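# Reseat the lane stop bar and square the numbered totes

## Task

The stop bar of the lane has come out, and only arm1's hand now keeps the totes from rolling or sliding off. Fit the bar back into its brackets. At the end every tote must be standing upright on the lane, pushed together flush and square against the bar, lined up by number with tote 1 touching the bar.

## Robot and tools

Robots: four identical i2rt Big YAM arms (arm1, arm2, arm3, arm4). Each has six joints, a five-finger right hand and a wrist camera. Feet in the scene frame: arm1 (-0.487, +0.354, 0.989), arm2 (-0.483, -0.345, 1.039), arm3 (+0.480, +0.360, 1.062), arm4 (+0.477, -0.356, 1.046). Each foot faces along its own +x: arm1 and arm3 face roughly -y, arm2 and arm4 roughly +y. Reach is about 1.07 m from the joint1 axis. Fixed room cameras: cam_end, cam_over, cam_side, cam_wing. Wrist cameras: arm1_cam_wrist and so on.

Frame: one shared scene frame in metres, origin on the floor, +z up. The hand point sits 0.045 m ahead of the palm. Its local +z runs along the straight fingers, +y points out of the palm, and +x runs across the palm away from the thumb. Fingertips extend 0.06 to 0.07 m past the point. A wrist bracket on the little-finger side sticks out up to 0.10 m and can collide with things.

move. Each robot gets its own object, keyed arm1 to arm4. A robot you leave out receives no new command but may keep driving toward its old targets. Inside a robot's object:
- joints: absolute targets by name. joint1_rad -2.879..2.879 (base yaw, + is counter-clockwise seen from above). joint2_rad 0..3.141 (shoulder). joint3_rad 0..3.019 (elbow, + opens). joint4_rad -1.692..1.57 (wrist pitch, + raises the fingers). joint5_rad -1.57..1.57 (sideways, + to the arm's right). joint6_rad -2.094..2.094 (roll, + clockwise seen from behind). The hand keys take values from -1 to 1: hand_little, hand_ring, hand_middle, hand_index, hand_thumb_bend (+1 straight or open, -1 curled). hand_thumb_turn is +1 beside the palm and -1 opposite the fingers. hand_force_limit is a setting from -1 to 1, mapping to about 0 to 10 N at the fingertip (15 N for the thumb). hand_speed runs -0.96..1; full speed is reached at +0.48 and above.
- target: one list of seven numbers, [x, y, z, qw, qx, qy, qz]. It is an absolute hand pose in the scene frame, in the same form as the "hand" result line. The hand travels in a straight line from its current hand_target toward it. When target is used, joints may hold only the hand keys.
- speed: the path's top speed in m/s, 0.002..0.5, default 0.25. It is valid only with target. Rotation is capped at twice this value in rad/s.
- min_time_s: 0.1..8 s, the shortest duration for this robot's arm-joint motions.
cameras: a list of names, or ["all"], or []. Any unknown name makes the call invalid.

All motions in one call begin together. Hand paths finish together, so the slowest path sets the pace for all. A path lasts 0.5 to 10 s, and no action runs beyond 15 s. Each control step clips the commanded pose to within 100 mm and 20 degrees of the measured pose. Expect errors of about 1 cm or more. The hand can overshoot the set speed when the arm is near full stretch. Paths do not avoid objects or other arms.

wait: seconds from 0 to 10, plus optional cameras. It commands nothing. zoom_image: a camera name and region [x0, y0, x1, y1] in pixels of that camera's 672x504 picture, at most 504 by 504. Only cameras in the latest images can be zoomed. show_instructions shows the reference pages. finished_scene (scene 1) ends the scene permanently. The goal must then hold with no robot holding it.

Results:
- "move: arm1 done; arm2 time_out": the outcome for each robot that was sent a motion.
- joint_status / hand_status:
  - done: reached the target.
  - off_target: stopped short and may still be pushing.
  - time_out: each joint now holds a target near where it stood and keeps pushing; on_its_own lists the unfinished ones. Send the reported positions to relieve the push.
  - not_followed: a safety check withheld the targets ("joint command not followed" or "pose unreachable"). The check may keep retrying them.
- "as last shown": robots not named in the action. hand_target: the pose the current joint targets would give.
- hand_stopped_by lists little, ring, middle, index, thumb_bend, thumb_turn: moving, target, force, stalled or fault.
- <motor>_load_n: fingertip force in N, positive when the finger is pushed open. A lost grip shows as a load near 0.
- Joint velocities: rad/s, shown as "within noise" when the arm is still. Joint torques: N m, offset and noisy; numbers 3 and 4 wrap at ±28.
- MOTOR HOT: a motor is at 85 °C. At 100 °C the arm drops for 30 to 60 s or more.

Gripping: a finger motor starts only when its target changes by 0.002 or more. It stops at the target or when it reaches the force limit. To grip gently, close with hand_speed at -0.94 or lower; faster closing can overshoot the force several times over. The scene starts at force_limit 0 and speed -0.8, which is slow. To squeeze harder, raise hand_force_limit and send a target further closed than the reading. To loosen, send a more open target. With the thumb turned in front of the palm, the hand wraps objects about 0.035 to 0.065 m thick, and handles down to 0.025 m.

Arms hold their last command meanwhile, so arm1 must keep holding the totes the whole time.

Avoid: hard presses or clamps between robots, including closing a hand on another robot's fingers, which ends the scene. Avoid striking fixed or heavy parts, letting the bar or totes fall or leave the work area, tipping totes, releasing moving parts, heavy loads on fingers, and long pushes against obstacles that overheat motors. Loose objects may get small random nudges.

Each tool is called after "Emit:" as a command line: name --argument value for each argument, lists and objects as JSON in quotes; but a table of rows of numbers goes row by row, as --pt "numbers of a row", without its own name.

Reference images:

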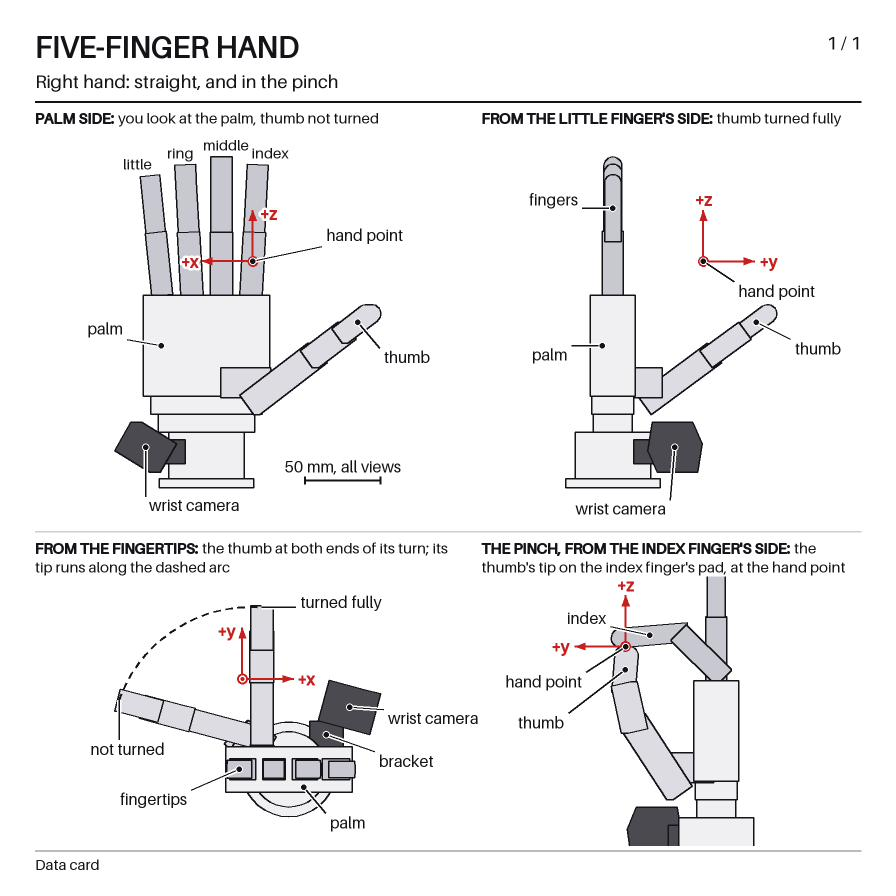

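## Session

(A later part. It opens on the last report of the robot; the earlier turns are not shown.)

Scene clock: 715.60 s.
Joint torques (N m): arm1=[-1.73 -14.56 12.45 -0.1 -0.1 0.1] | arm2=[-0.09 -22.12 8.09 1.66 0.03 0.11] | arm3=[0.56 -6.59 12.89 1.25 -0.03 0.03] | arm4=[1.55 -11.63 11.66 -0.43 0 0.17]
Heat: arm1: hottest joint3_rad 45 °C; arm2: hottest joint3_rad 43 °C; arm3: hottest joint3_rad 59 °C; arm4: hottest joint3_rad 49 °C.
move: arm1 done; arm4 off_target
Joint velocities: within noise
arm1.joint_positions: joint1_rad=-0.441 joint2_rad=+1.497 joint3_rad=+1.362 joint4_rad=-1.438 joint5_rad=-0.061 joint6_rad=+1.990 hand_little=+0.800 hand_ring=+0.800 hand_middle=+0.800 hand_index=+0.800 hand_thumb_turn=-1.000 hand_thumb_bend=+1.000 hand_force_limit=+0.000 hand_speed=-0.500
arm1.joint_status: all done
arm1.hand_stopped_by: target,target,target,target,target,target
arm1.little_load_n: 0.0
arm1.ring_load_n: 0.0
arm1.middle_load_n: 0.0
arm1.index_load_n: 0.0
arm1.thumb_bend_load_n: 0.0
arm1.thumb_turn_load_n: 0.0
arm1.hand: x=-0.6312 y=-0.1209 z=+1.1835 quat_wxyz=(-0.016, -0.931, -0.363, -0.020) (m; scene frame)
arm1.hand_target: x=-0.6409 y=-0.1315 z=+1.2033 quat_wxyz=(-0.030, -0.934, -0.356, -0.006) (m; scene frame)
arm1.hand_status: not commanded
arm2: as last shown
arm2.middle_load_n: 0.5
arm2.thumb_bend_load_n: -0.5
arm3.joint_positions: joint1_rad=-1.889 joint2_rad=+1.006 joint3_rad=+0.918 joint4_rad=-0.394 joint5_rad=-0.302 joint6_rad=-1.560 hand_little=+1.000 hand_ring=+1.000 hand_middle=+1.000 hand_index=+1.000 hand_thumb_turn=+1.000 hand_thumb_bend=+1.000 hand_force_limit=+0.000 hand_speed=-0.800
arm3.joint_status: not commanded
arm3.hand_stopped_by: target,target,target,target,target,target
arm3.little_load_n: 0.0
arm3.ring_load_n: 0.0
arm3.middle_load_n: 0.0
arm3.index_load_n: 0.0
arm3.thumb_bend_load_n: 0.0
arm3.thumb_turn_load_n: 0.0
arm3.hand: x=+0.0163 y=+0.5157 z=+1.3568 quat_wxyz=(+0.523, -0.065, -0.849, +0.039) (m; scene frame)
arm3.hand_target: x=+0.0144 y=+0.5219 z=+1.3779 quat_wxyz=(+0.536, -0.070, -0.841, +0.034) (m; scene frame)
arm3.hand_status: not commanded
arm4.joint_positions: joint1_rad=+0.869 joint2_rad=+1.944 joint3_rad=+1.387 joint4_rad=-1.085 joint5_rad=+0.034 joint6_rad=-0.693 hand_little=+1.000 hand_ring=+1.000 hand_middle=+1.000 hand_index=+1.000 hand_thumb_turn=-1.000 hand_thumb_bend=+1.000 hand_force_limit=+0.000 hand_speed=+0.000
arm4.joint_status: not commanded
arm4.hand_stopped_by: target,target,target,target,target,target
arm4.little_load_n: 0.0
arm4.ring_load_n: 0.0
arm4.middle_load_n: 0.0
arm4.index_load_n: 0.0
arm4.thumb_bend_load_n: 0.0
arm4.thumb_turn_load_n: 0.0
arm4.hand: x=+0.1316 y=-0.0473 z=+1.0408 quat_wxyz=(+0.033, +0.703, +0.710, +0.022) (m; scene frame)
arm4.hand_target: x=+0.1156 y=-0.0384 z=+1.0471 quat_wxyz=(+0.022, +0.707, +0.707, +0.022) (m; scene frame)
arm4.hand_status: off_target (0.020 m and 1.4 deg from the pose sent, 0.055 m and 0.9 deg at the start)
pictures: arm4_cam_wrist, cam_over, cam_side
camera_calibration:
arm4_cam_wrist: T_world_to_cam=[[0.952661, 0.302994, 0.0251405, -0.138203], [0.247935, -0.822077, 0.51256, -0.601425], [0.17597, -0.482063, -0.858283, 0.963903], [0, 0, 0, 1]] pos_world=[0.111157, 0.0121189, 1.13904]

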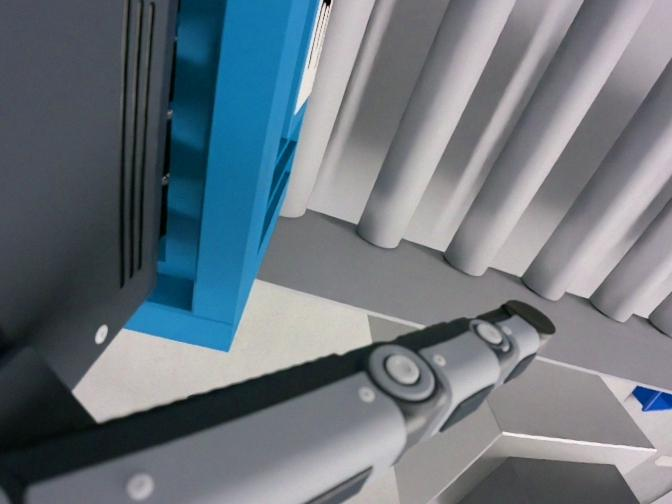

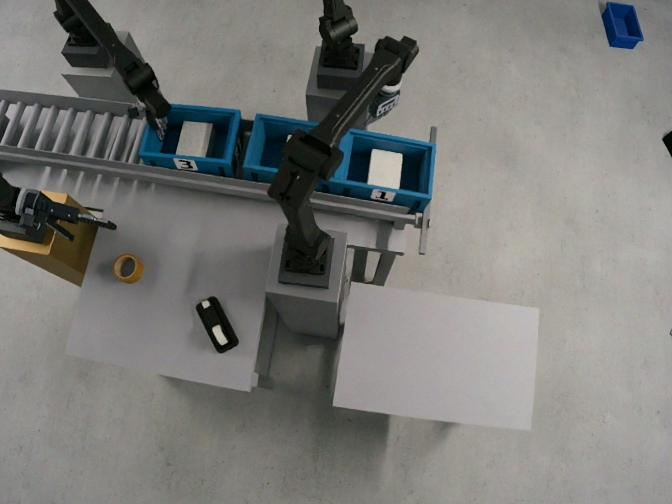

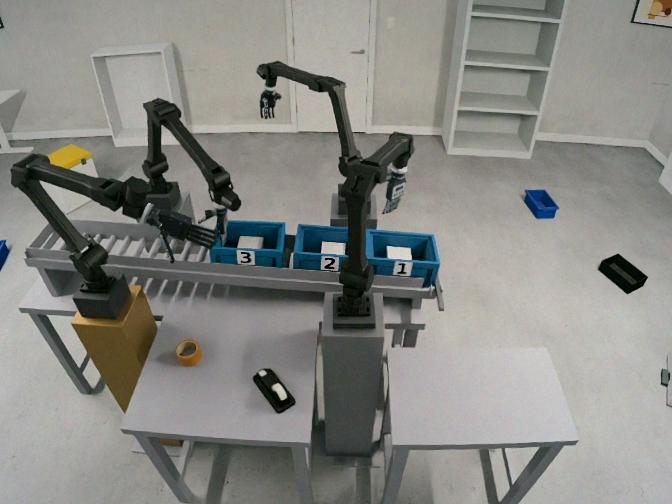

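Emit:
move --arm4 '{"target": [0.058, -0.038, 1.047, -0.0223, -0.7067, -0.7067, -0.0223], "speed": 0.03}' --cameras '["cam_side", "cam_over", "arm4_cam_wrist"]'

Emit:
zoom_image --camera "cam_side" --region '[170, 150, 370, 300]'

Scene clock: 718.93 s.
Joint torques (N m): arm1=[-1.73 -14.56 12.44 -0.12 -0.09 0.1] | arm2=[0.21 -22.01 8.08 1.61 0.02 0.09] | arm3=[0.21 -6.42 12.88 1.25 -0.03 0.02] | arm4=[0.56 -13.8 12.42 -0.2 -0.09 0.12]
Heat: arm1: hottest joint3_rad 46 °C; arm2: hottest joint3_rad 42 °C; arm3: hottest joint3_rad 59 °C; arm4: hottest joint3_rad 49 °C.
move: arm4 off_target
Joint velocities: within noise
arm1, arm2, arm3: as last shown
arm2.middle_load_n: 0.0
arm2.thumb_bend_load_n: 0.0
arm4.joint_positions: joint1_rad=+0.924 joint2_rad=+2.046 joint3_rad=+1.557 joint4_rad=-1.163 joint5_rad=+0.032 joint6_rad=-0.630 hand_little=+1.000 hand_ring=+1.000 hand_middle=+1.000 hand_index=+1.000 hand_thumb_turn=-1.000 hand_thumb_bend=+1.000 hand_force_limit=+0.000 hand_speed=+0.000
arm4.joint_status: not commanded
arm4.hand_stopped_by: target,target,target,target,target,target
arm4.little_load_n: 0.0
arm4.ring_load_n: 0.0
arm4.middle_load_n: 0.0
arm4.index_load_n: 0.0
arm4.thumb_bend_load_n: 0.0
arm4.thumb_turn_load_n: 0.0
arm4.hand: x=+0.0789 y=-0.0460 z=+1.0415 quat_wxyz=(+0.037, +0.706, +0.707, +0.024) (m; scene frame)
arm4.hand_target: x=+0.0587 y=-0.0385 z=+1.0473 quat_wxyz=(+0.022, +0.707, +0.707, +0.022) (m; scene frame)
arm4.hand_status: off_target (0.023 m and 1.7 deg from the pose sent, 0.074 m and 1.4 deg at the start)
pictures: arm4_cam_wrist, cam_over, cam_side
camera_calibration:
arm4_cam_wrist: T_world_to_cam=[[0.954815, 0.295435, 0.0323617, -0.0964162], [0.236862, -0.822207, 0.517563, -0.591979], [0.179514, -0.486511, -0.855033, 0.970524], [0, 0, 0, 1]] pos_world=[0.0580542, 0.0139261, 1.13934]

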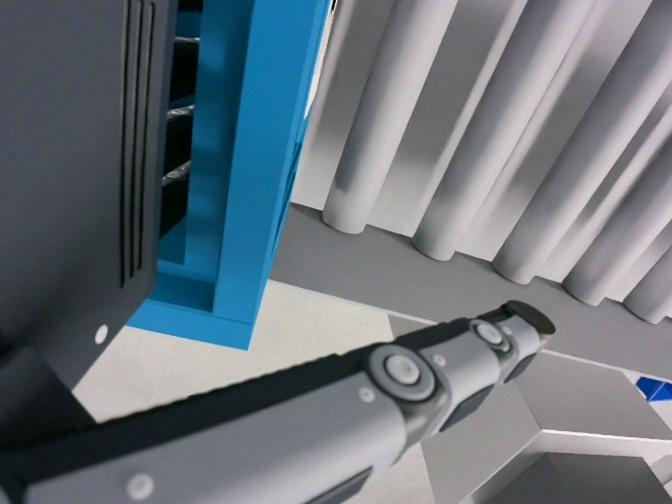

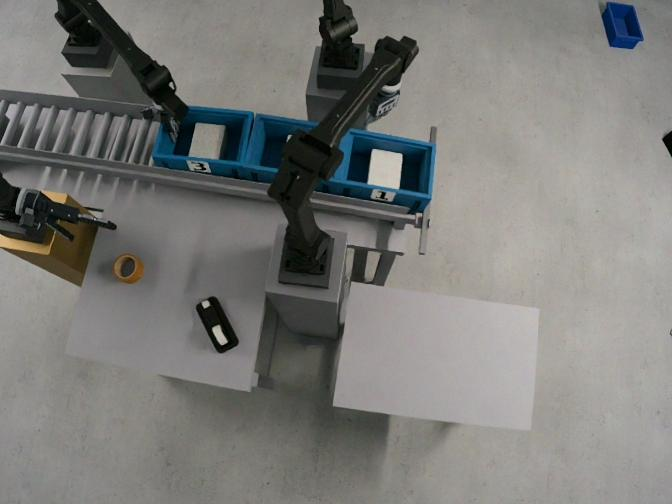

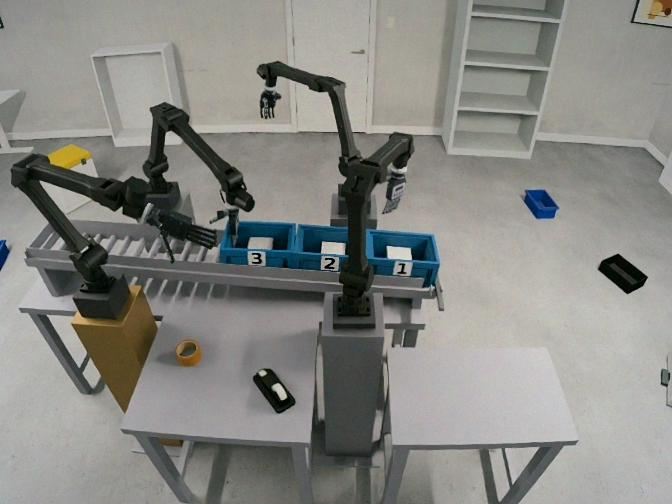

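Scaled by 2.520 from the camera's 672x504 image, which has a finer 960x720 frame.

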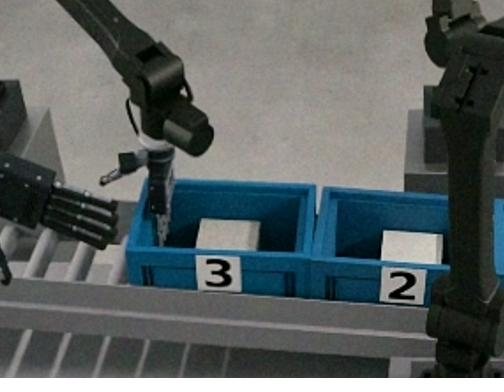

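Emit:
move --arm4 '{"target": [0.066, -0.038, 1.22, -0.0223, -0.7067, -0.7067, -0.0223], "speed": 0.15}' --cameras '["cam_side", "arm4_cam_wrist"]'

Emit:
move --arm4 '{"joints": {"joint1_rad": 0.1}, "min_time_s": 3}' --arm1 '{"joints": {"joint1_rad": -1.3}, "min_time_s": 3}' --cameras '["cam_side", "cam_over", "cam_wing", "cam_end"]'

Scene clock: 721.83 s.
Joint torques (N m): arm1=[-1.73 -14.56 12.44 -0.12 -0.09 0.1] | arm2=[0.15 -22.36 8.02 1.51 0.03 0.08] | arm3=[0.5 -6.42 12.86 1.29 -0.03 0.02] | arm4=[0.91 -16.26 13.76 -0.28 -0.04 0.05]
Heat: arm1: hottest joint3_rad 47 °C; arm2: hottest joint3_rad 42 °C; arm3: hottest joint3_rad 59 °C; arm4: hottest joint3_rad 49 °C.
move: arm4 off_target
Joint velocities: within noise
arm1, arm2, arm3: as last shown
arm3.thumb_bend_load_n: 0.5
arm4.joint_positions: joint1_rad=+0.924 joint2_rad=+1.940 joint3_rad=+1.797 joint4_rad=-1.550 joint5_rad=+0.031 joint6_rad=-0.629 hand_little=+1.000 hand_ring=+1.000 hand_middle=+1.000 hand_index=+1.000 hand_thumb_turn=-1.000 hand_thumb_bend=+1.000 hand_force_limit=+0.000 hand_speed=+0.000
arm4.joint_status: not commanded
arm4.hand_stopped_by: target,target,target,target,target,target
arm4.little_load_n: 0.0
arm4.ring_load_n: 0.0
arm4.middle_load_n: 0.0
arm4.index_load_n: 0.0
arm4.thumb_bend_load_n: 0.0
arm4.thumb_turn_load_n: 0.0
arm4.hand: x=+0.0810 y=-0.0485 z=+1.1937 quat_wxyz=(+0.057, +0.705, +0.707, +0.027) (m; scene frame)
arm4.hand_target: x=+0.0674 y=-0.0390 z=+1.2201 quat_wxyz=(+0.022, +0.707, +0.707, +0.022) (m; scene frame)
arm4.hand_status: off_target (0.032 m and 4.0 deg from the pose sent, 0.179 m and 1.7 deg at the start)
pictures: arm4_cam_wrist, cam_side
camera_calibration:
arm4_cam_wrist: T_world_to_cam=[[0.953595, 0.295879, 0.055791, -0.130522], [0.219448, -0.809849, 0.544047, -0.70297], [0.206154, -0.506558, -0.837198, 1.07461], [0, 0, 0, 1]] pos_world=[0.0571943, 0.0136713, 1.28939]

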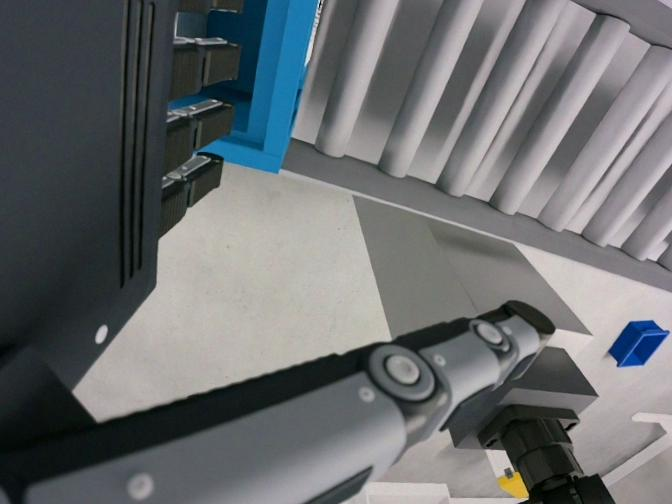

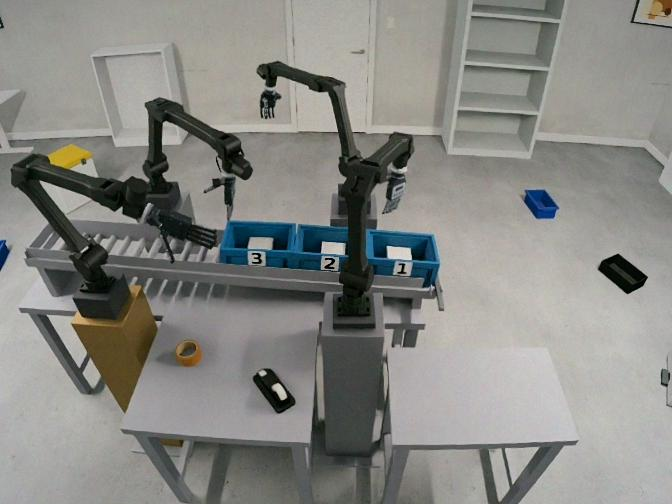

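Scene clock: 725.33 s.
Joint torques (N m): arm1=[-1.26 -14.45 12.46 -0.1 -0.1 0.11] | arm2=[0.09 -22.3 7.99 1.5 0 0.08] | arm3=[0.44 -6.48 12.88 1.26 -0.04 0.03] | arm4=[1.08 -15.38 13.68 -0.1 0.04 0.03]
Heat: arm1: hottest joint3_rad 47 °C; arm2: hottest joint3_rad 42 °C; arm3: hottest joint3_rad 59 °C; arm4: hottest joint3_rad 49 °C.
move: arm1 done; arm4 done
Joint velocities: within noise
arm1.joint_positions: joint1_rad=-1.290 joint2_rad=+1.497 joint3_rad=+1.362 joint4_rad=-1.438 joint5_rad=-0.061 joint6_rad=+1.990 hand_little=+0.800 hand_ring=+0.800 hand_middle=+0.800 hand_index=+0.800 hand_thumb_turn=-1.000 hand_thumb_bend=+1.000 hand_force_limit=+0.000 hand_speed=-0.500
arm1.joint_status: all done
arm1.hand_stopped_by: target,target,target,target,target,target
arm1.little_load_n: 0.0
arm1.ring_load_n: 0.0
arm1.middle_load_n: 0.0
arm1.index_load_n: 0.0
arm1.thumb_bend_load_n: 0.0
arm1.thumb_turn_load_n: 0.0
arm1.hand: x=-0.9369 y=+0.1490 z=+1.1876 quat_wxyz=(-0.025, -0.998, +0.052, -0.008) (m; scene frame)
arm1.hand_target: x=-0.9514 y=+0.1501 z=+1.2075 quat_wxyz=(-0.032, -0.998, +0.061, +0.010) (m; scene frame)
arm1.hand_status: not commanded
arm2, arm3: as last shown
arm2.thumb_turn_load_n: 0.5
arm3.thumb_bend_load_n: 0.0
arm4.joint_positions: joint1_rad=+0.097 joint2_rad=+1.940 joint3_rad=+1.797 joint4_rad=-1.550 joint5_rad=+0.032 joint6_rad=-0.629 hand_little=+1.000 hand_ring=+1.000 hand_middle=+1.000 hand_index=+1.000 hand_thumb_turn=-1.000 hand_thumb_bend=+1.000 hand_force_limit=+0.000 hand_speed=+0.000
arm4.joint_status: all done
arm4.hand_stopped_by: target,target,target,target,target,target
arm4.little_load_n: 0.0
arm4.ring_load_n: 0.0
arm4.middle_load_n: 0.0
arm4.index_load_n: 0.0
arm4.thumb_bend_load_n: 0.0
arm4.thumb_turn_load_n: 0.0
arm4.hand: x=+0.4361 y=+0.1429 z=+1.1952 quat_wxyz=(+0.061, +0.930, +0.364, +0.002) (m; scene frame)
arm4.hand_target: x=+0.4322 y=+0.1591 z=+1.2216 quat_wxyz=(+0.027, +0.931, +0.364, +0.011) (m; scene frame)
arm4.hand_status: not commanded
pictures: cam_end, cam_over, cam_side, cam_wing

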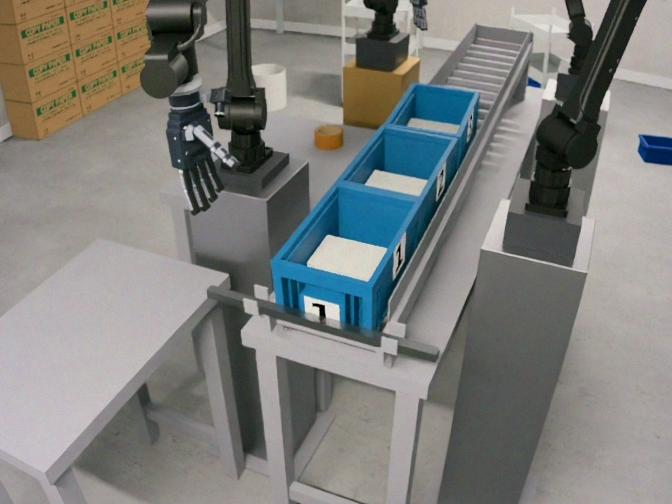

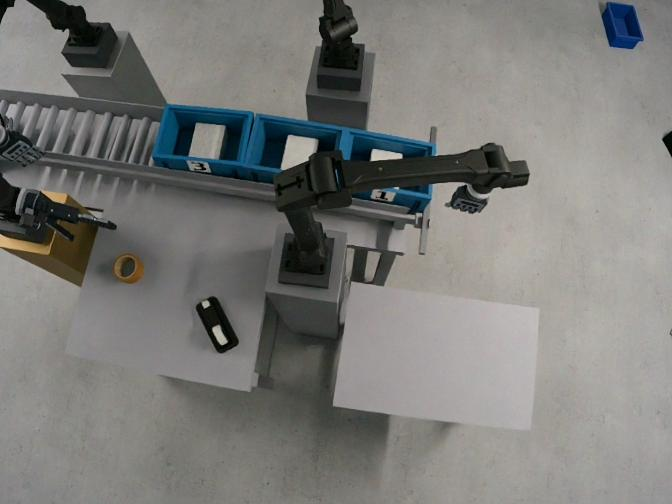

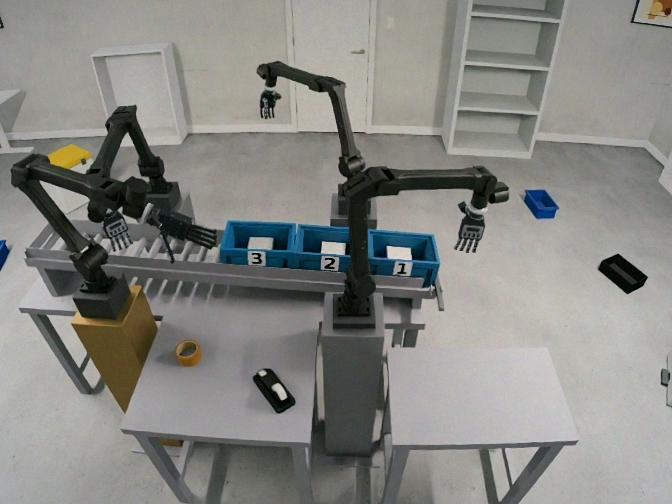

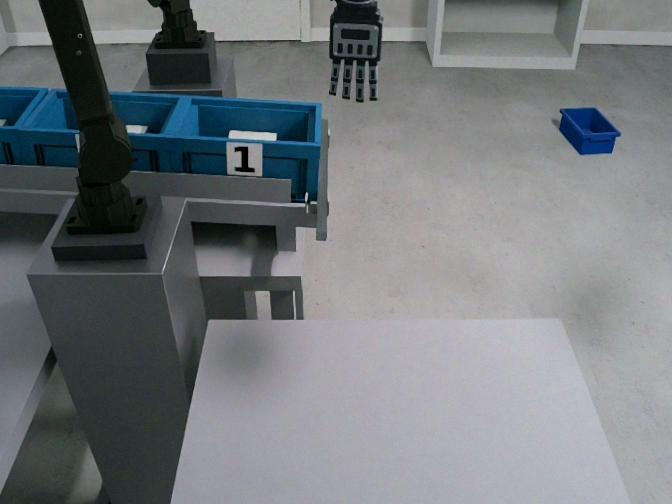

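Emit:
zoom_image --camera "cam_end" --region '[250, 60, 500, 370]'

Emit:
zoom_image --camera "cam_side" --region '[210, 200, 450, 320]'

Emit:
zoom_image --camera "cam_over" --region '[140, 90, 450, 270]'

Scaled by 1.626 from the camera's 672x504 image, which has a finer 960x720 frame.

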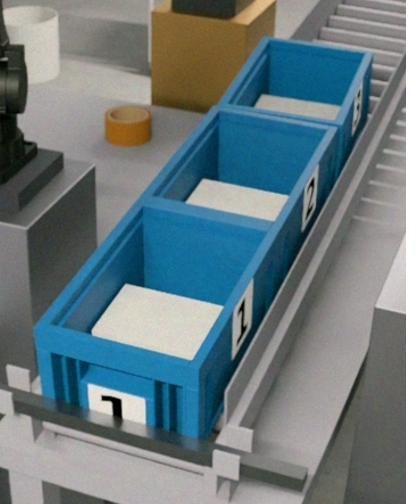

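Scaled by 2.100 from the camera's 672x504 image, which has a finer 960x720 frame.

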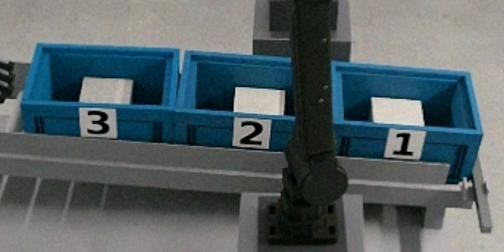

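Scaled by 1.626 from the camera's 672x504 image, which has a finer 960x720 frame.

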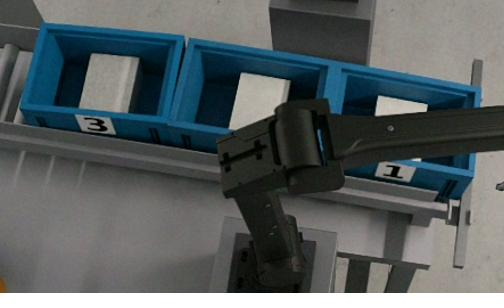

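Emit:
zoom_image --camera "cam_side" --region '[270, 205, 330, 285]'

Emit:
zoom_image --camera "cam_over" --region '[225, 95, 295, 195]'

Emit:
zoom_image --camera "cam_end" --region '[330, 70, 490, 220]'

Scaled by 6.300 from the camera's 672x504 image, which has a finer 960x720 frame.

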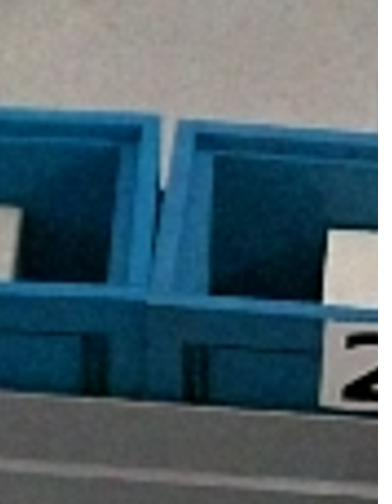

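Scaled by 5.040 from the camera's 672x504 image, which has a finer 960x720 frame.

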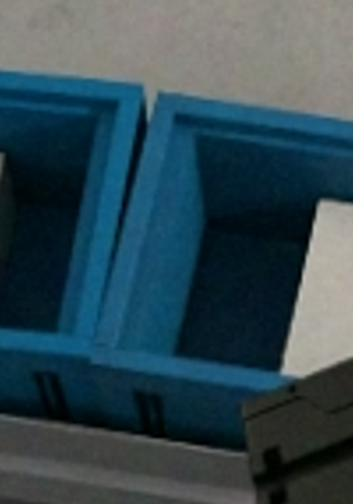

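Scaled by 3.150 from the camera's 672x504 image, which has a finer 960x720 frame.

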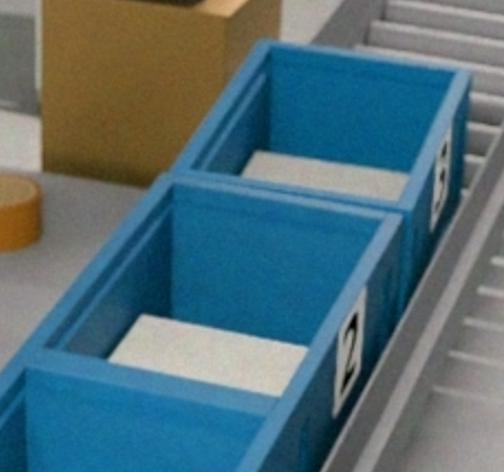

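Emit:
move --arm4 '{"target": [0.165, -0.058, 1.13, -0.0223, -0.7067, -0.7067, -0.0223], "speed": 0.3, "joints": {"hand_little": -0.2, "hand_ring": -0.2, "hand_middle": -0.2, "hand_index": -0.2}}'

Emit:
move --arm4 '{"target": [0.160, -0.055, 0.988, -0.0223, -0.7067, -0.7067, -0.0223], "speed": 0.12}' --cameras '["cam_side", "cam_over", "arm4_cam_wrist"]'

Emit:
zoom_image --camera "cam_side" --region '[150, 180, 330, 300]'

Scene clock: 734.70 s.
Joint torques (N m): arm1=[-1.9 -14.45 12.46 -0.09 -0.11 0.11] | arm2=[0.32 -22.12 8.08 1.48 0.01 0.09] | arm3=[0.38 -6.53 12.9 1.28 -0.02 0.03] | arm4=[0.09 -11.4 7.88 0.61 0.07 -0.07]
Heat: arm1: hottest joint3_rad 49 °C; arm2: hottest joint3_rad 42 °C; arm3: hottest joint3_rad 59 °C; arm4: hottest joint3_rad 49 °C.
move: arm4 done
Joint velocities: within noise
arm1, arm2, arm3: as last shown
arm2.thumb_bend_load_n: -0.5
arm2.thumb_turn_load_n: 0.0
arm4.joint_positions: joint1_rad=+0.850 joint2_rad=+1.745 joint3_rad=+1.368 joint4_rad=-1.241 joint5_rad=+0.034 joint6_rad=-0.700 hand_little=-0.200 hand_ring=-0.200 hand_middle=-0.200 hand_index=-0.200 hand_thumb_turn=-1.000 hand_thumb_bend=+1.000 hand_force_limit=+0.000 hand_speed=+0.000
arm4.joint_status: all done
arm4.hand_stopped_by: target,target,target,target,target,target
arm4.little_load_n: 0.0
arm4.ring_load_n: 0.0
arm4.middle_load_n: 0.0
arm4.index_load_n: 0.0
arm4.thumb_bend_load_n: 0.0
arm4.thumb_turn_load_n: 0.0
arm4.hand: x=+0.1621 y=-0.0613 z=+1.1333 quat_wxyz=(+0.022, +0.707, +0.706, +0.021) (m; scene frame)
arm4.hand_target: x=+0.1649 y=-0.0581 z=+1.1300 quat_wxyz=(+0.022, +0.707, +0.707, +0.022) (m; scene frame)
arm4.hand_status: done (0.005 m and 0.2 deg from the pose sent, 0.344 m and 47.5 deg at the start)
pictures: none

Scene clock: 736.63 s.
Joint torques (N m): arm1=[-1.85 -14.51 12.49 -0.1 -0.1 0.1] | arm2=[-0.09 -22.3 8.05 1.47 0.04 0.08] | arm3=[0.26 -6.59 12.92 1.31 -0.01 0.03] | arm4=[-0.5 -11.75 6.24 0.54 0.02 -0.09]
Heat: arm1: hottest joint3_rad 49 °C; arm2: hottest joint3_rad 42 °C; arm3: hottest joint3_rad 59 °C; arm4: hottest joint3_rad 49 °C.
move: arm4 done
Joint velocities: within noise
arm1, arm2, arm3: as last shown
arm2.thumb_bend_load_n: 0.0
arm3.middle_load_n: -0.5
arm4.joint_positions: joint1_rad=+0.850 joint2_rad=+1.943 joint3_rad=+1.245 joint4_rad=-0.912 joint5_rad=+0.034 joint6_rad=-0.700 hand_little=-0.200 hand_ring=-0.200 hand_middle=-0.200 hand_index=-0.200 hand_thumb_turn=-1.000 hand_thumb_bend=+1.000 hand_force_limit=+0.000 hand_speed=+0.000
arm4.joint_status: not commanded
arm4.hand_stopped_by: target,target,target,target,target,target
arm4.little_load_n: 0.0
arm4.ring_load_n: 0.0
arm4.middle_load_n: 0.0
arm4.index_load_n: 0.0
arm4.thumb_bend_load_n: 0.0
arm4.thumb_turn_load_n: 0.0
arm4.hand: x=+0.1559 y=-0.0553 z=+0.9949 quat_wxyz=(+0.017, +0.707, +0.706, +0.021) (m; scene frame)
arm4.hand_target: x=+0.1600 y=-0.0552 z=+0.9880 quat_wxyz=(+0.022, +0.707, +0.707, +0.022) (m; scene frame)
arm4.hand_status: done (0.008 m and 0.6 deg from the pose sent, 0.145 m and 0.1 deg at the start)
pictures: arm4_cam_wrist, cam_over, cam_side
camera_calibration:
arm4_cam_wrist: T_world_to_cam=[[0.956424, 0.291872, 0.00798928, -0.141928], [0.250712, -0.83496, 0.489883, -0.569007], [0.149654, -0.466533, -0.871751, 0.934666], [0, 0, 0, 1]] pos_world=[0.138524, 0.00237969, 1.09468]

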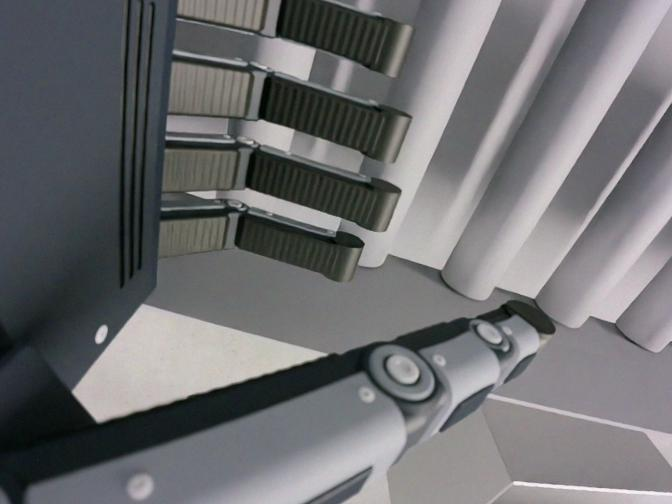

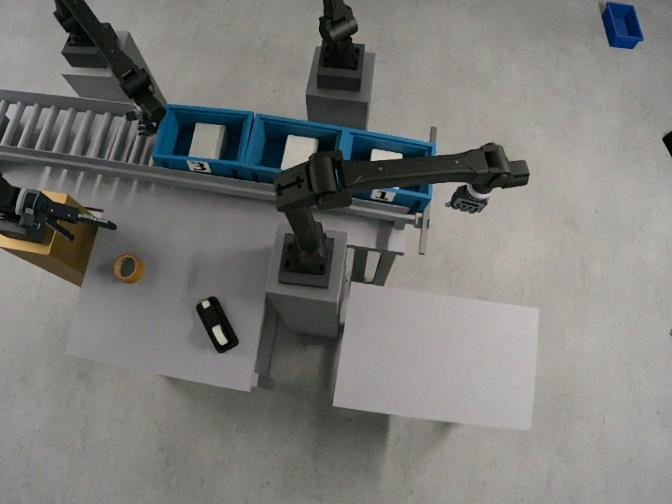

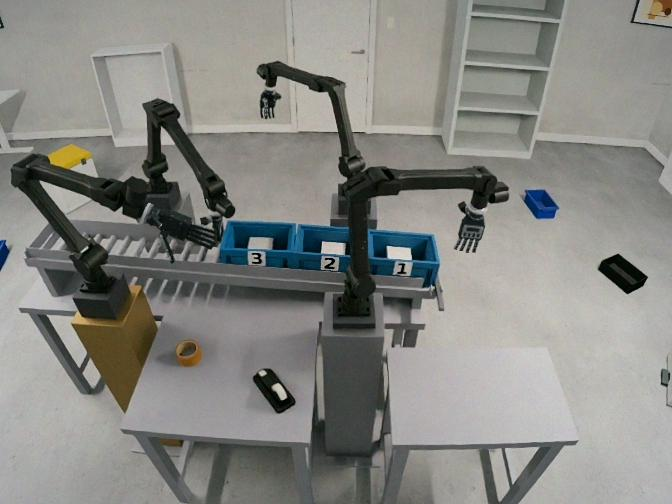

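Scaled by 2.800 from the camera's 672x504 image, which has a finer 960x720 frame.

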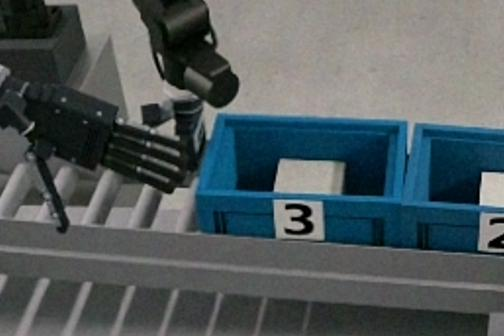

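Emit:
move --arm4 '{"target": [0.104, -0.055, 0.990, -0.0223, -0.7067, -0.7067, -0.0223], "speed": 0.04}' --cameras '["cam_side", "cam_over"]'

Emit:
zoom_image --camera "cam_over" --region '[140, 90, 350, 200]'

Emit:
zoom_image --camera "cam_side" --region '[200, 205, 330, 285]'

Scene clock: 739.30 s.
Joint torques (N m): arm1=[-1.85 -14.51 12.45 -0.1 -0.1 0.1] | arm2=[-0.03 -22.42 8.1 1.55 0.02 0.11] | arm3=[0.26 -6.65 12.89 1.26 -0.04 0.03] | arm4=[2.49 -11.75 12.26 0.25 -0.29 0.26]
Heat: arm1: hottest joint3_rad 49 °C; arm2: hottest joint3_rad 41 °C; arm3: hottest joint3_rad 59 °C; arm4: hottest joint3_rad 49 °C.
move: arm4 off_target
Joint velocities: within noise
arm1, arm2, arm3: as last shown
arm3.middle_load_n: 0.0
arm4.joint_positions: joint1_rad=+0.886 joint2_rad=+2.014 joint3_rad=+1.319 joint4_rad=-0.983 joint5_rad=+0.037 joint6_rad=-0.670 hand_little=-0.200 hand_ring=-0.200 hand_middle=-0.200 hand_index=-0.200 hand_thumb_turn=-1.000 hand_thumb_bend=+1.000 hand_force_limit=+0.000 hand_speed=+0.000
arm4.joint_status: not commanded
arm4.hand_stopped_by: target,target,target,target,target,target
arm4.little_load_n: 0.0
arm4.ring_load_n: 0.0
arm4.middle_load_n: 0.5
arm4.index_load_n: 0.0
arm4.thumb_bend_load_n: -0.5
arm4.thumb_turn_load_n: 0.0
arm4.hand: x=+0.1405 y=-0.0648 z=+0.9866 quat_wxyz=(+0.050, +0.704, +0.708, +0.027) (m; scene frame)
arm4.hand_target: x=+0.1053 y=-0.0562 z=+0.9913 quat_wxyz=(+0.022, +0.707, +0.707, +0.021) (m; scene frame)
arm4.hand_status: off_target (0.038 m and 3.2 deg from the pose sent, 0.052 m and 0.6 deg at the start)
pictures: cam_over, cam_side

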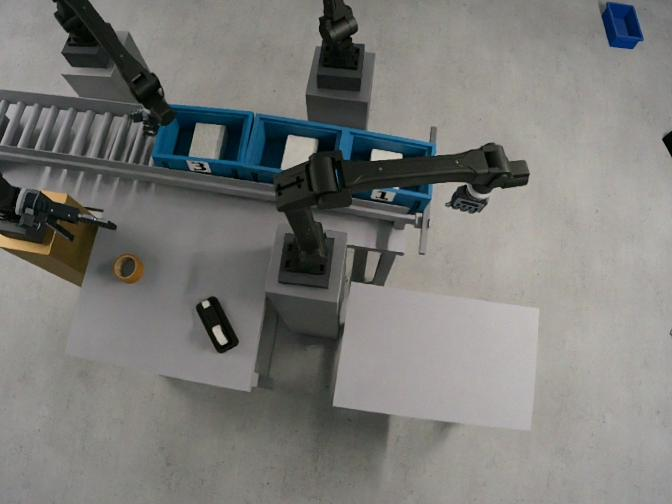

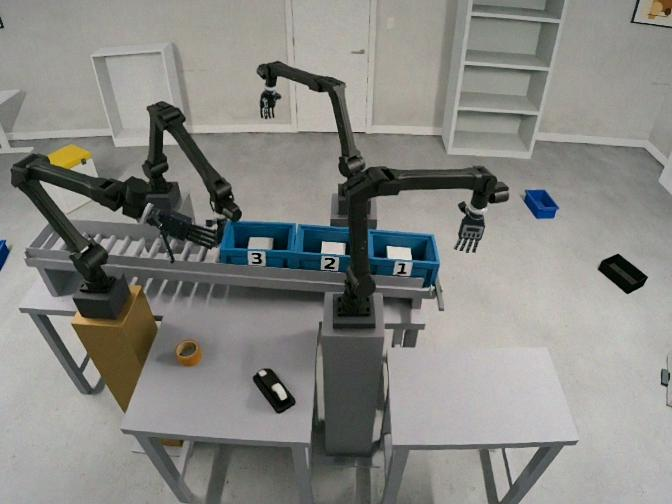

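Scaled by 2.400 from the camera's 672x504 image, which has a finer 960x720 frame.

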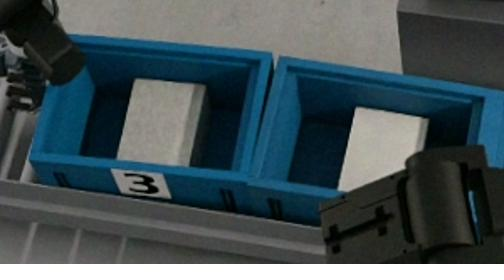

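Scaled by 3.877 from the camera's 672x504 image, which has a finer 960x720 frame.

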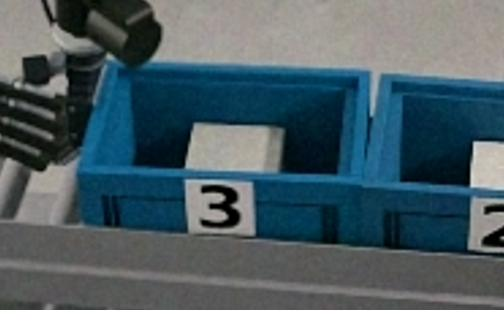

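Emit:
move --arm1 '{"joints": {"joint1_rad": -2.3}, "min_time_s": 3}' --cameras '["cam_side", "cam_over", "cam_wing", "cam_end", "arm4_cam_wrist"]'

Emit:
zoom_image --camera "cam_over" --region '[140, 90, 300, 200]'

Emit:
zoom_image --camera "cam_over" --region '[290, 100, 450, 230]'

Emit:
zoom_image --camera "cam_side" --region '[210, 205, 450, 305]'

Scene clock: 749.90 s.
Joint torques (N m): arm1=[-1.67 -14.45 12.46 -0.09 -0.11 0.11] | arm2=[0.21 -22.36 8.09 1.48 0.02 0.1] | arm3=[0.26 -6.48 12.9 1.26 -0.03 0.02] | arm4=[2.14 -11.75 12.53 0.49 -0.23 0.31]
Heat: arm1: hottest joint3_rad 51 °C; arm2: hottest joint3_rad 41 °C; arm3: hottest joint3_rad 59 °C; arm4: hottest joint3_rad 51 °C.
move: arm1 done
Joint velocities: within noise
arm1.joint_positions: joint1_rad=-2.290 joint2_rad=+1.497 joint3_rad=+1.362 joint4_rad=-1.438 joint5_rad=-0.061 joint6_rad=+1.990 hand_little=+0.800 hand_ring=+0.800 hand_middle=+0.800 hand_index=+0.800 hand_thumb_turn=-1.000 hand_thumb_bend=+1.000 hand_force_limit=+0.000 hand_speed=-0.500
arm1.joint_status: all done
arm1.hand_stopped_by: target,target,target,target,target,target
arm1.little_load_n: 0.0
arm1.ring_load_n: 0.0
arm1.middle_load_n: 0.0
arm1.index_load_n: 0.0
arm1.thumb_bend_load_n: 0.0
arm1.thumb_turn_load_n: 0.0
arm1.hand: x=-0.9004 y=+0.6223 z=+1.1904 quat_wxyz=(-0.030, -0.851, +0.524, +0.008) (m; scene frame)
arm1.hand_target: x=-0.9072 y=+0.6351 z=+1.2103 quat_wxyz=(-0.027, -0.846, +0.532, +0.027) (m; scene frame)
arm1.hand_status: not commanded
arm2.joint_positions: joint1_rad=-2.400 joint2_rad=+1.917 joint3_rad=+1.910 joint4_rad=-1.214 joint5_rad=+0.021 joint6_rad=+0.489 hand_little=-0.204 hand_ring=-0.204 hand_middle=-0.200 hand_index=-0.237 hand_thumb_turn=-1.000 hand_thumb_bend=+1.000 hand_force_limit=+0.100 hand_speed=-0.700
arm2.joint_status: not commanded
arm2.hand_stopped_by: force,force,target,force,target,target
arm2.little_load_n: 0.0
arm2.ring_load_n: 0.0
arm2.middle_load_n: 0.0
arm2.index_load_n: 0.0
arm2.thumb_bend_load_n: 0.0
arm2.thumb_turn_load_n: 0.0
arm2.hand: x=+0.0128 y=-0.7683 z=+1.2401 quat_wxyz=(-0.103, +0.145, -0.973, +0.146) (m; scene frame)
arm2.hand_target: x=+0.0127 y=-0.7682 z=+1.2471 quat_wxyz=(-0.109, +0.144, -0.971, +0.154) (m; scene frame)
arm2.hand_status: not commanded
arm3, arm4: as last shown
arm4.middle_load_n: 0.0
arm4.thumb_bend_load_n: 0.0
arm4.hand_target: x=+0.1053 y=-0.0563 z=+0.9913 quat_wxyz=(+0.022, +0.707, +0.707, +0.021) (m; scene frame)
pictures: arm4_cam_wrist, cam_end, cam_over, cam_side, cam_wing
camera_calibration:
arm4_cam_wrist: T_world_to_cam=[[0.953428, 0.297632, 0.0488995, -0.16394], [0.226748, -0.814178, 0.534508, -0.60841], [0.1989, -0.498527, -0.843747, 0.888646], [0, 0, 0, 1]] pos_world=[0.117509, -0.00354605, 1.08301]

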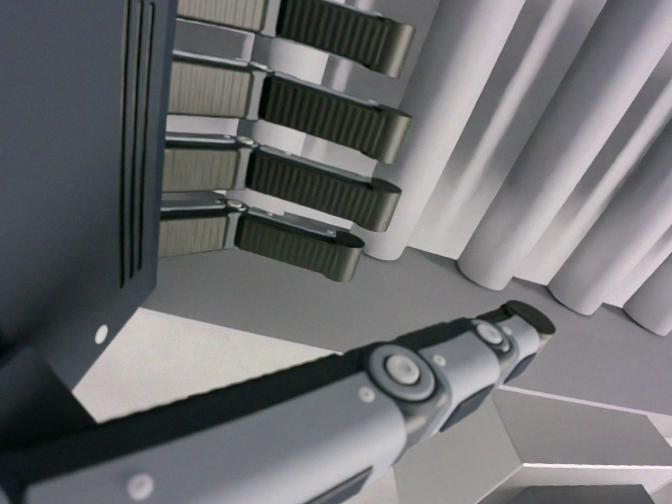

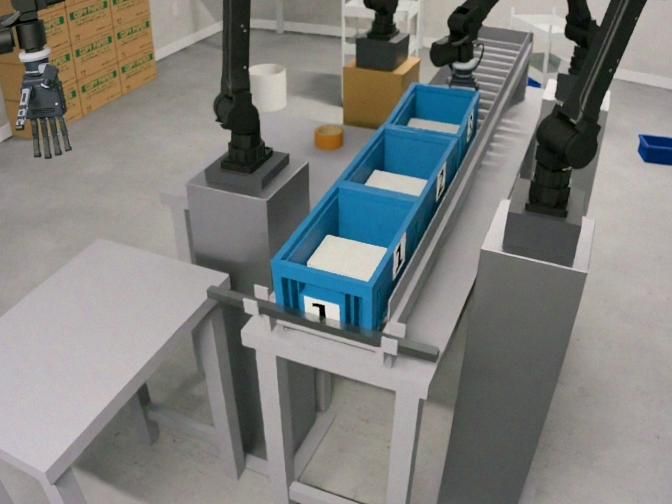

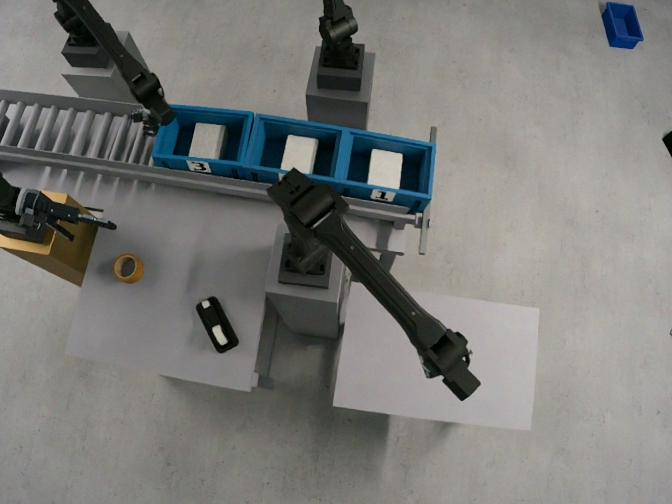

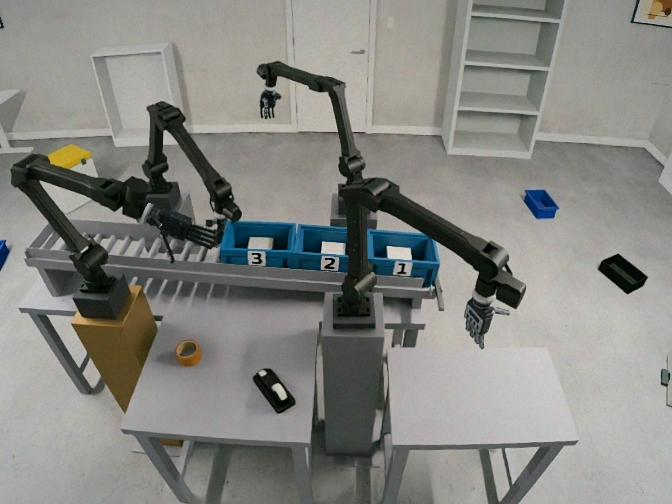

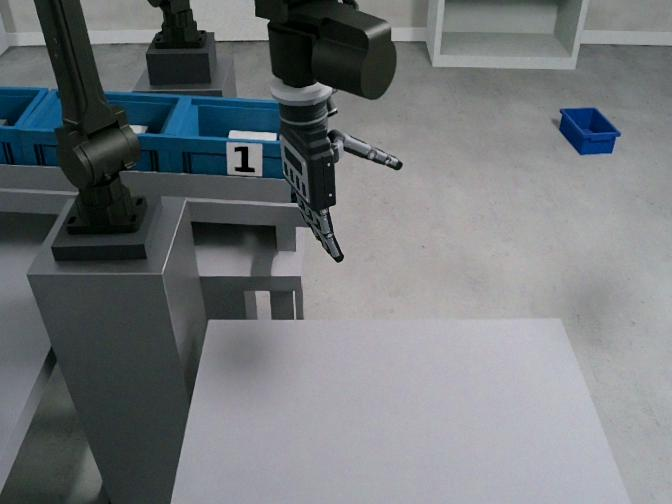

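Scaled by 3.150 from the camera's 672x504 image, which has a finer 960x720 frame.

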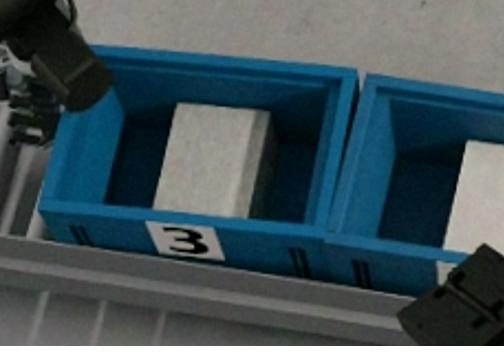

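Scaled by 3.150 from the camera's 672x504 image, which has a finer 960x720 frame.

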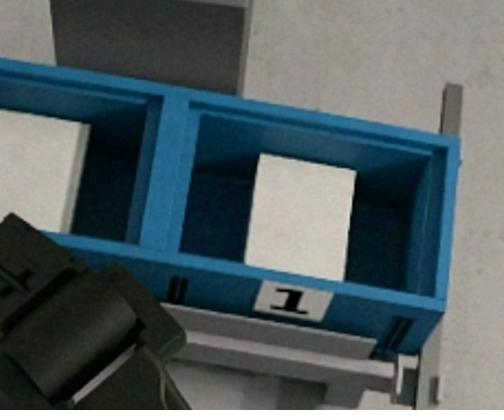

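Scaled by 2.100 from the camera's 672x504 image, which has a finer 960x720 frame.

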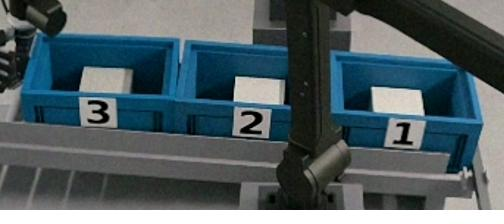

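Emit:
move --arm4 '{"target": [0.072, -0.062, 0.992, -0.0223, -0.7067, -0.7067, -0.0223], "speed": 0.05}' --cameras '["cam_over", "cam_side"]'

Emit:
zoom_image --camera "cam_over" --region '[140, 90, 300, 200]'

Scene clock: 759.17 s.
Joint torques (N m): arm1=[-1.67 -14.39 12.46 -0.09 -0.11 0.11] | arm2=[-0.15 -22.36 8.05 1.47 0.04 0.1] | arm3=[0.15 -6.3 12.89 1.29 -0.02 0.04] | arm4=[4.31 -11.34 15.01 1.14 -0.54 0.17]
Heat: arm1: hottest joint3_rad 51 °C; arm2: hottest joint3_rad 41 °C; arm3: hottest joint3_rad 59 °C; arm4: hottest joint3_rad 53 °C.
move: arm4 off_target
Joint velocities: within noise
arm1, arm2: as last shown
arm2.ring_load_n: 0.5
arm2.middle_load_n: 0.5
arm3.joint_positions: joint1_rad=-1.889 joint2_rad=+1.006 joint3_rad=+0.918 joint4_rad=-0.394 joint5_rad=-0.302 joint6_rad=-1.560 hand_little=+1.000 hand_ring=+1.000 hand_middle=+1.000 hand_index=+1.000 hand_thumb_turn=+1.000 hand_thumb_bend=+1.000 hand_force_limit=+0.000 hand_speed=-0.800
arm3.joint_status: not commanded
arm3.hand_stopped_by: target,target,target,target,target,target
arm3.little_load_n: 0.0
arm3.ring_load_n: 0.0
arm3.middle_load_n: 0.0
arm3.index_load_n: 0.0
arm3.thumb_bend_load_n: 0.0
arm3.thumb_turn_load_n: 0.0
arm3.hand: x=+0.0163 y=+0.5157 z=+1.3568 quat_wxyz=(+0.523, -0.065, -0.849, +0.039) (m; scene frame)
arm3.hand_target: x=+0.0144 y=+0.5219 z=+1.3779 quat_wxyz=(+0.536, -0.070, -0.841, +0.034) (m; scene frame)
arm3.hand_status: not commanded
arm4.joint_positions: joint1_rad=+0.911 joint2_rad=+2.041 joint3_rad=+1.359 joint4_rad=-1.051 joint5_rad=+0.041 joint6_rad=-0.616 hand_little=-0.200 hand_ring=-0.200 hand_middle=-0.200 hand_index=-0.200 hand_thumb_turn=-1.000 hand_thumb_bend=+1.000 hand_force_limit=+0.000 hand_speed=+0.000
arm4.joint_status: not commanded
arm4.hand_stopped_by: target,target,target,target,target,target
arm4.little_load_n: 0.0
arm4.ring_load_n: 0.0
arm4.middle_load_n: 0.5
arm4.index_load_n: 0.0
arm4.thumb_bend_load_n: 0.0
arm4.thumb_turn_load_n: 0.0
arm4.hand: x=+0.1342 y=-0.0774 z=+0.9899 quat_wxyz=(+0.076, +0.713, +0.696, +0.035) (m; scene frame)
arm4.hand_target: x=+0.0751 y=-0.0655 z=+0.9961 quat_wxyz=(+0.022, +0.706, +0.707, +0.020) (m; scene frame)
arm4.hand_status: off_target (0.064 m and 6.5 deg from the pose sent, 0.069 m and 3.2 deg at the start)
pictures: cam_over, cam_side

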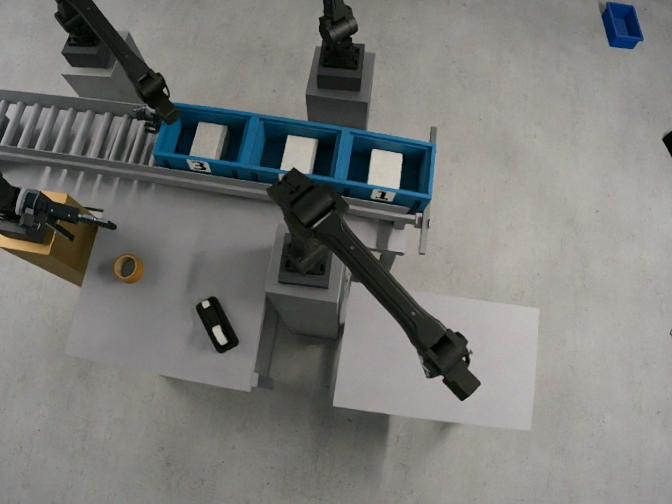

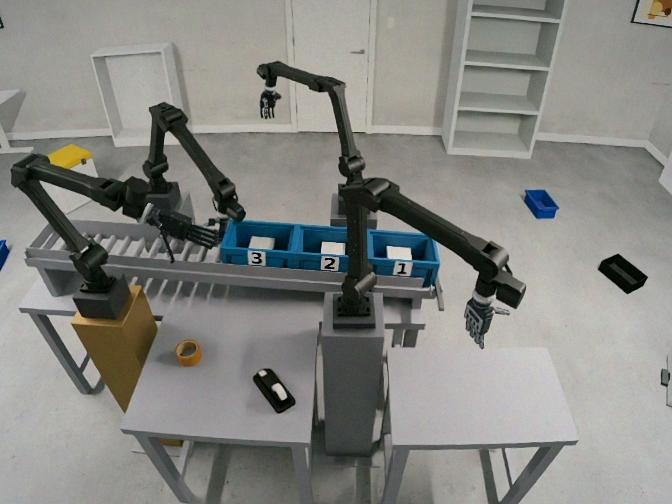

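Scaled by 3.150 from the camera's 672x504 image, which has a finer 960x720 frame.

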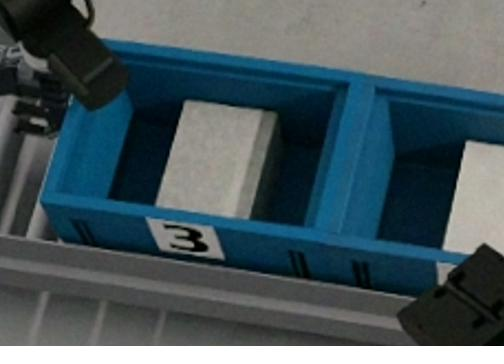

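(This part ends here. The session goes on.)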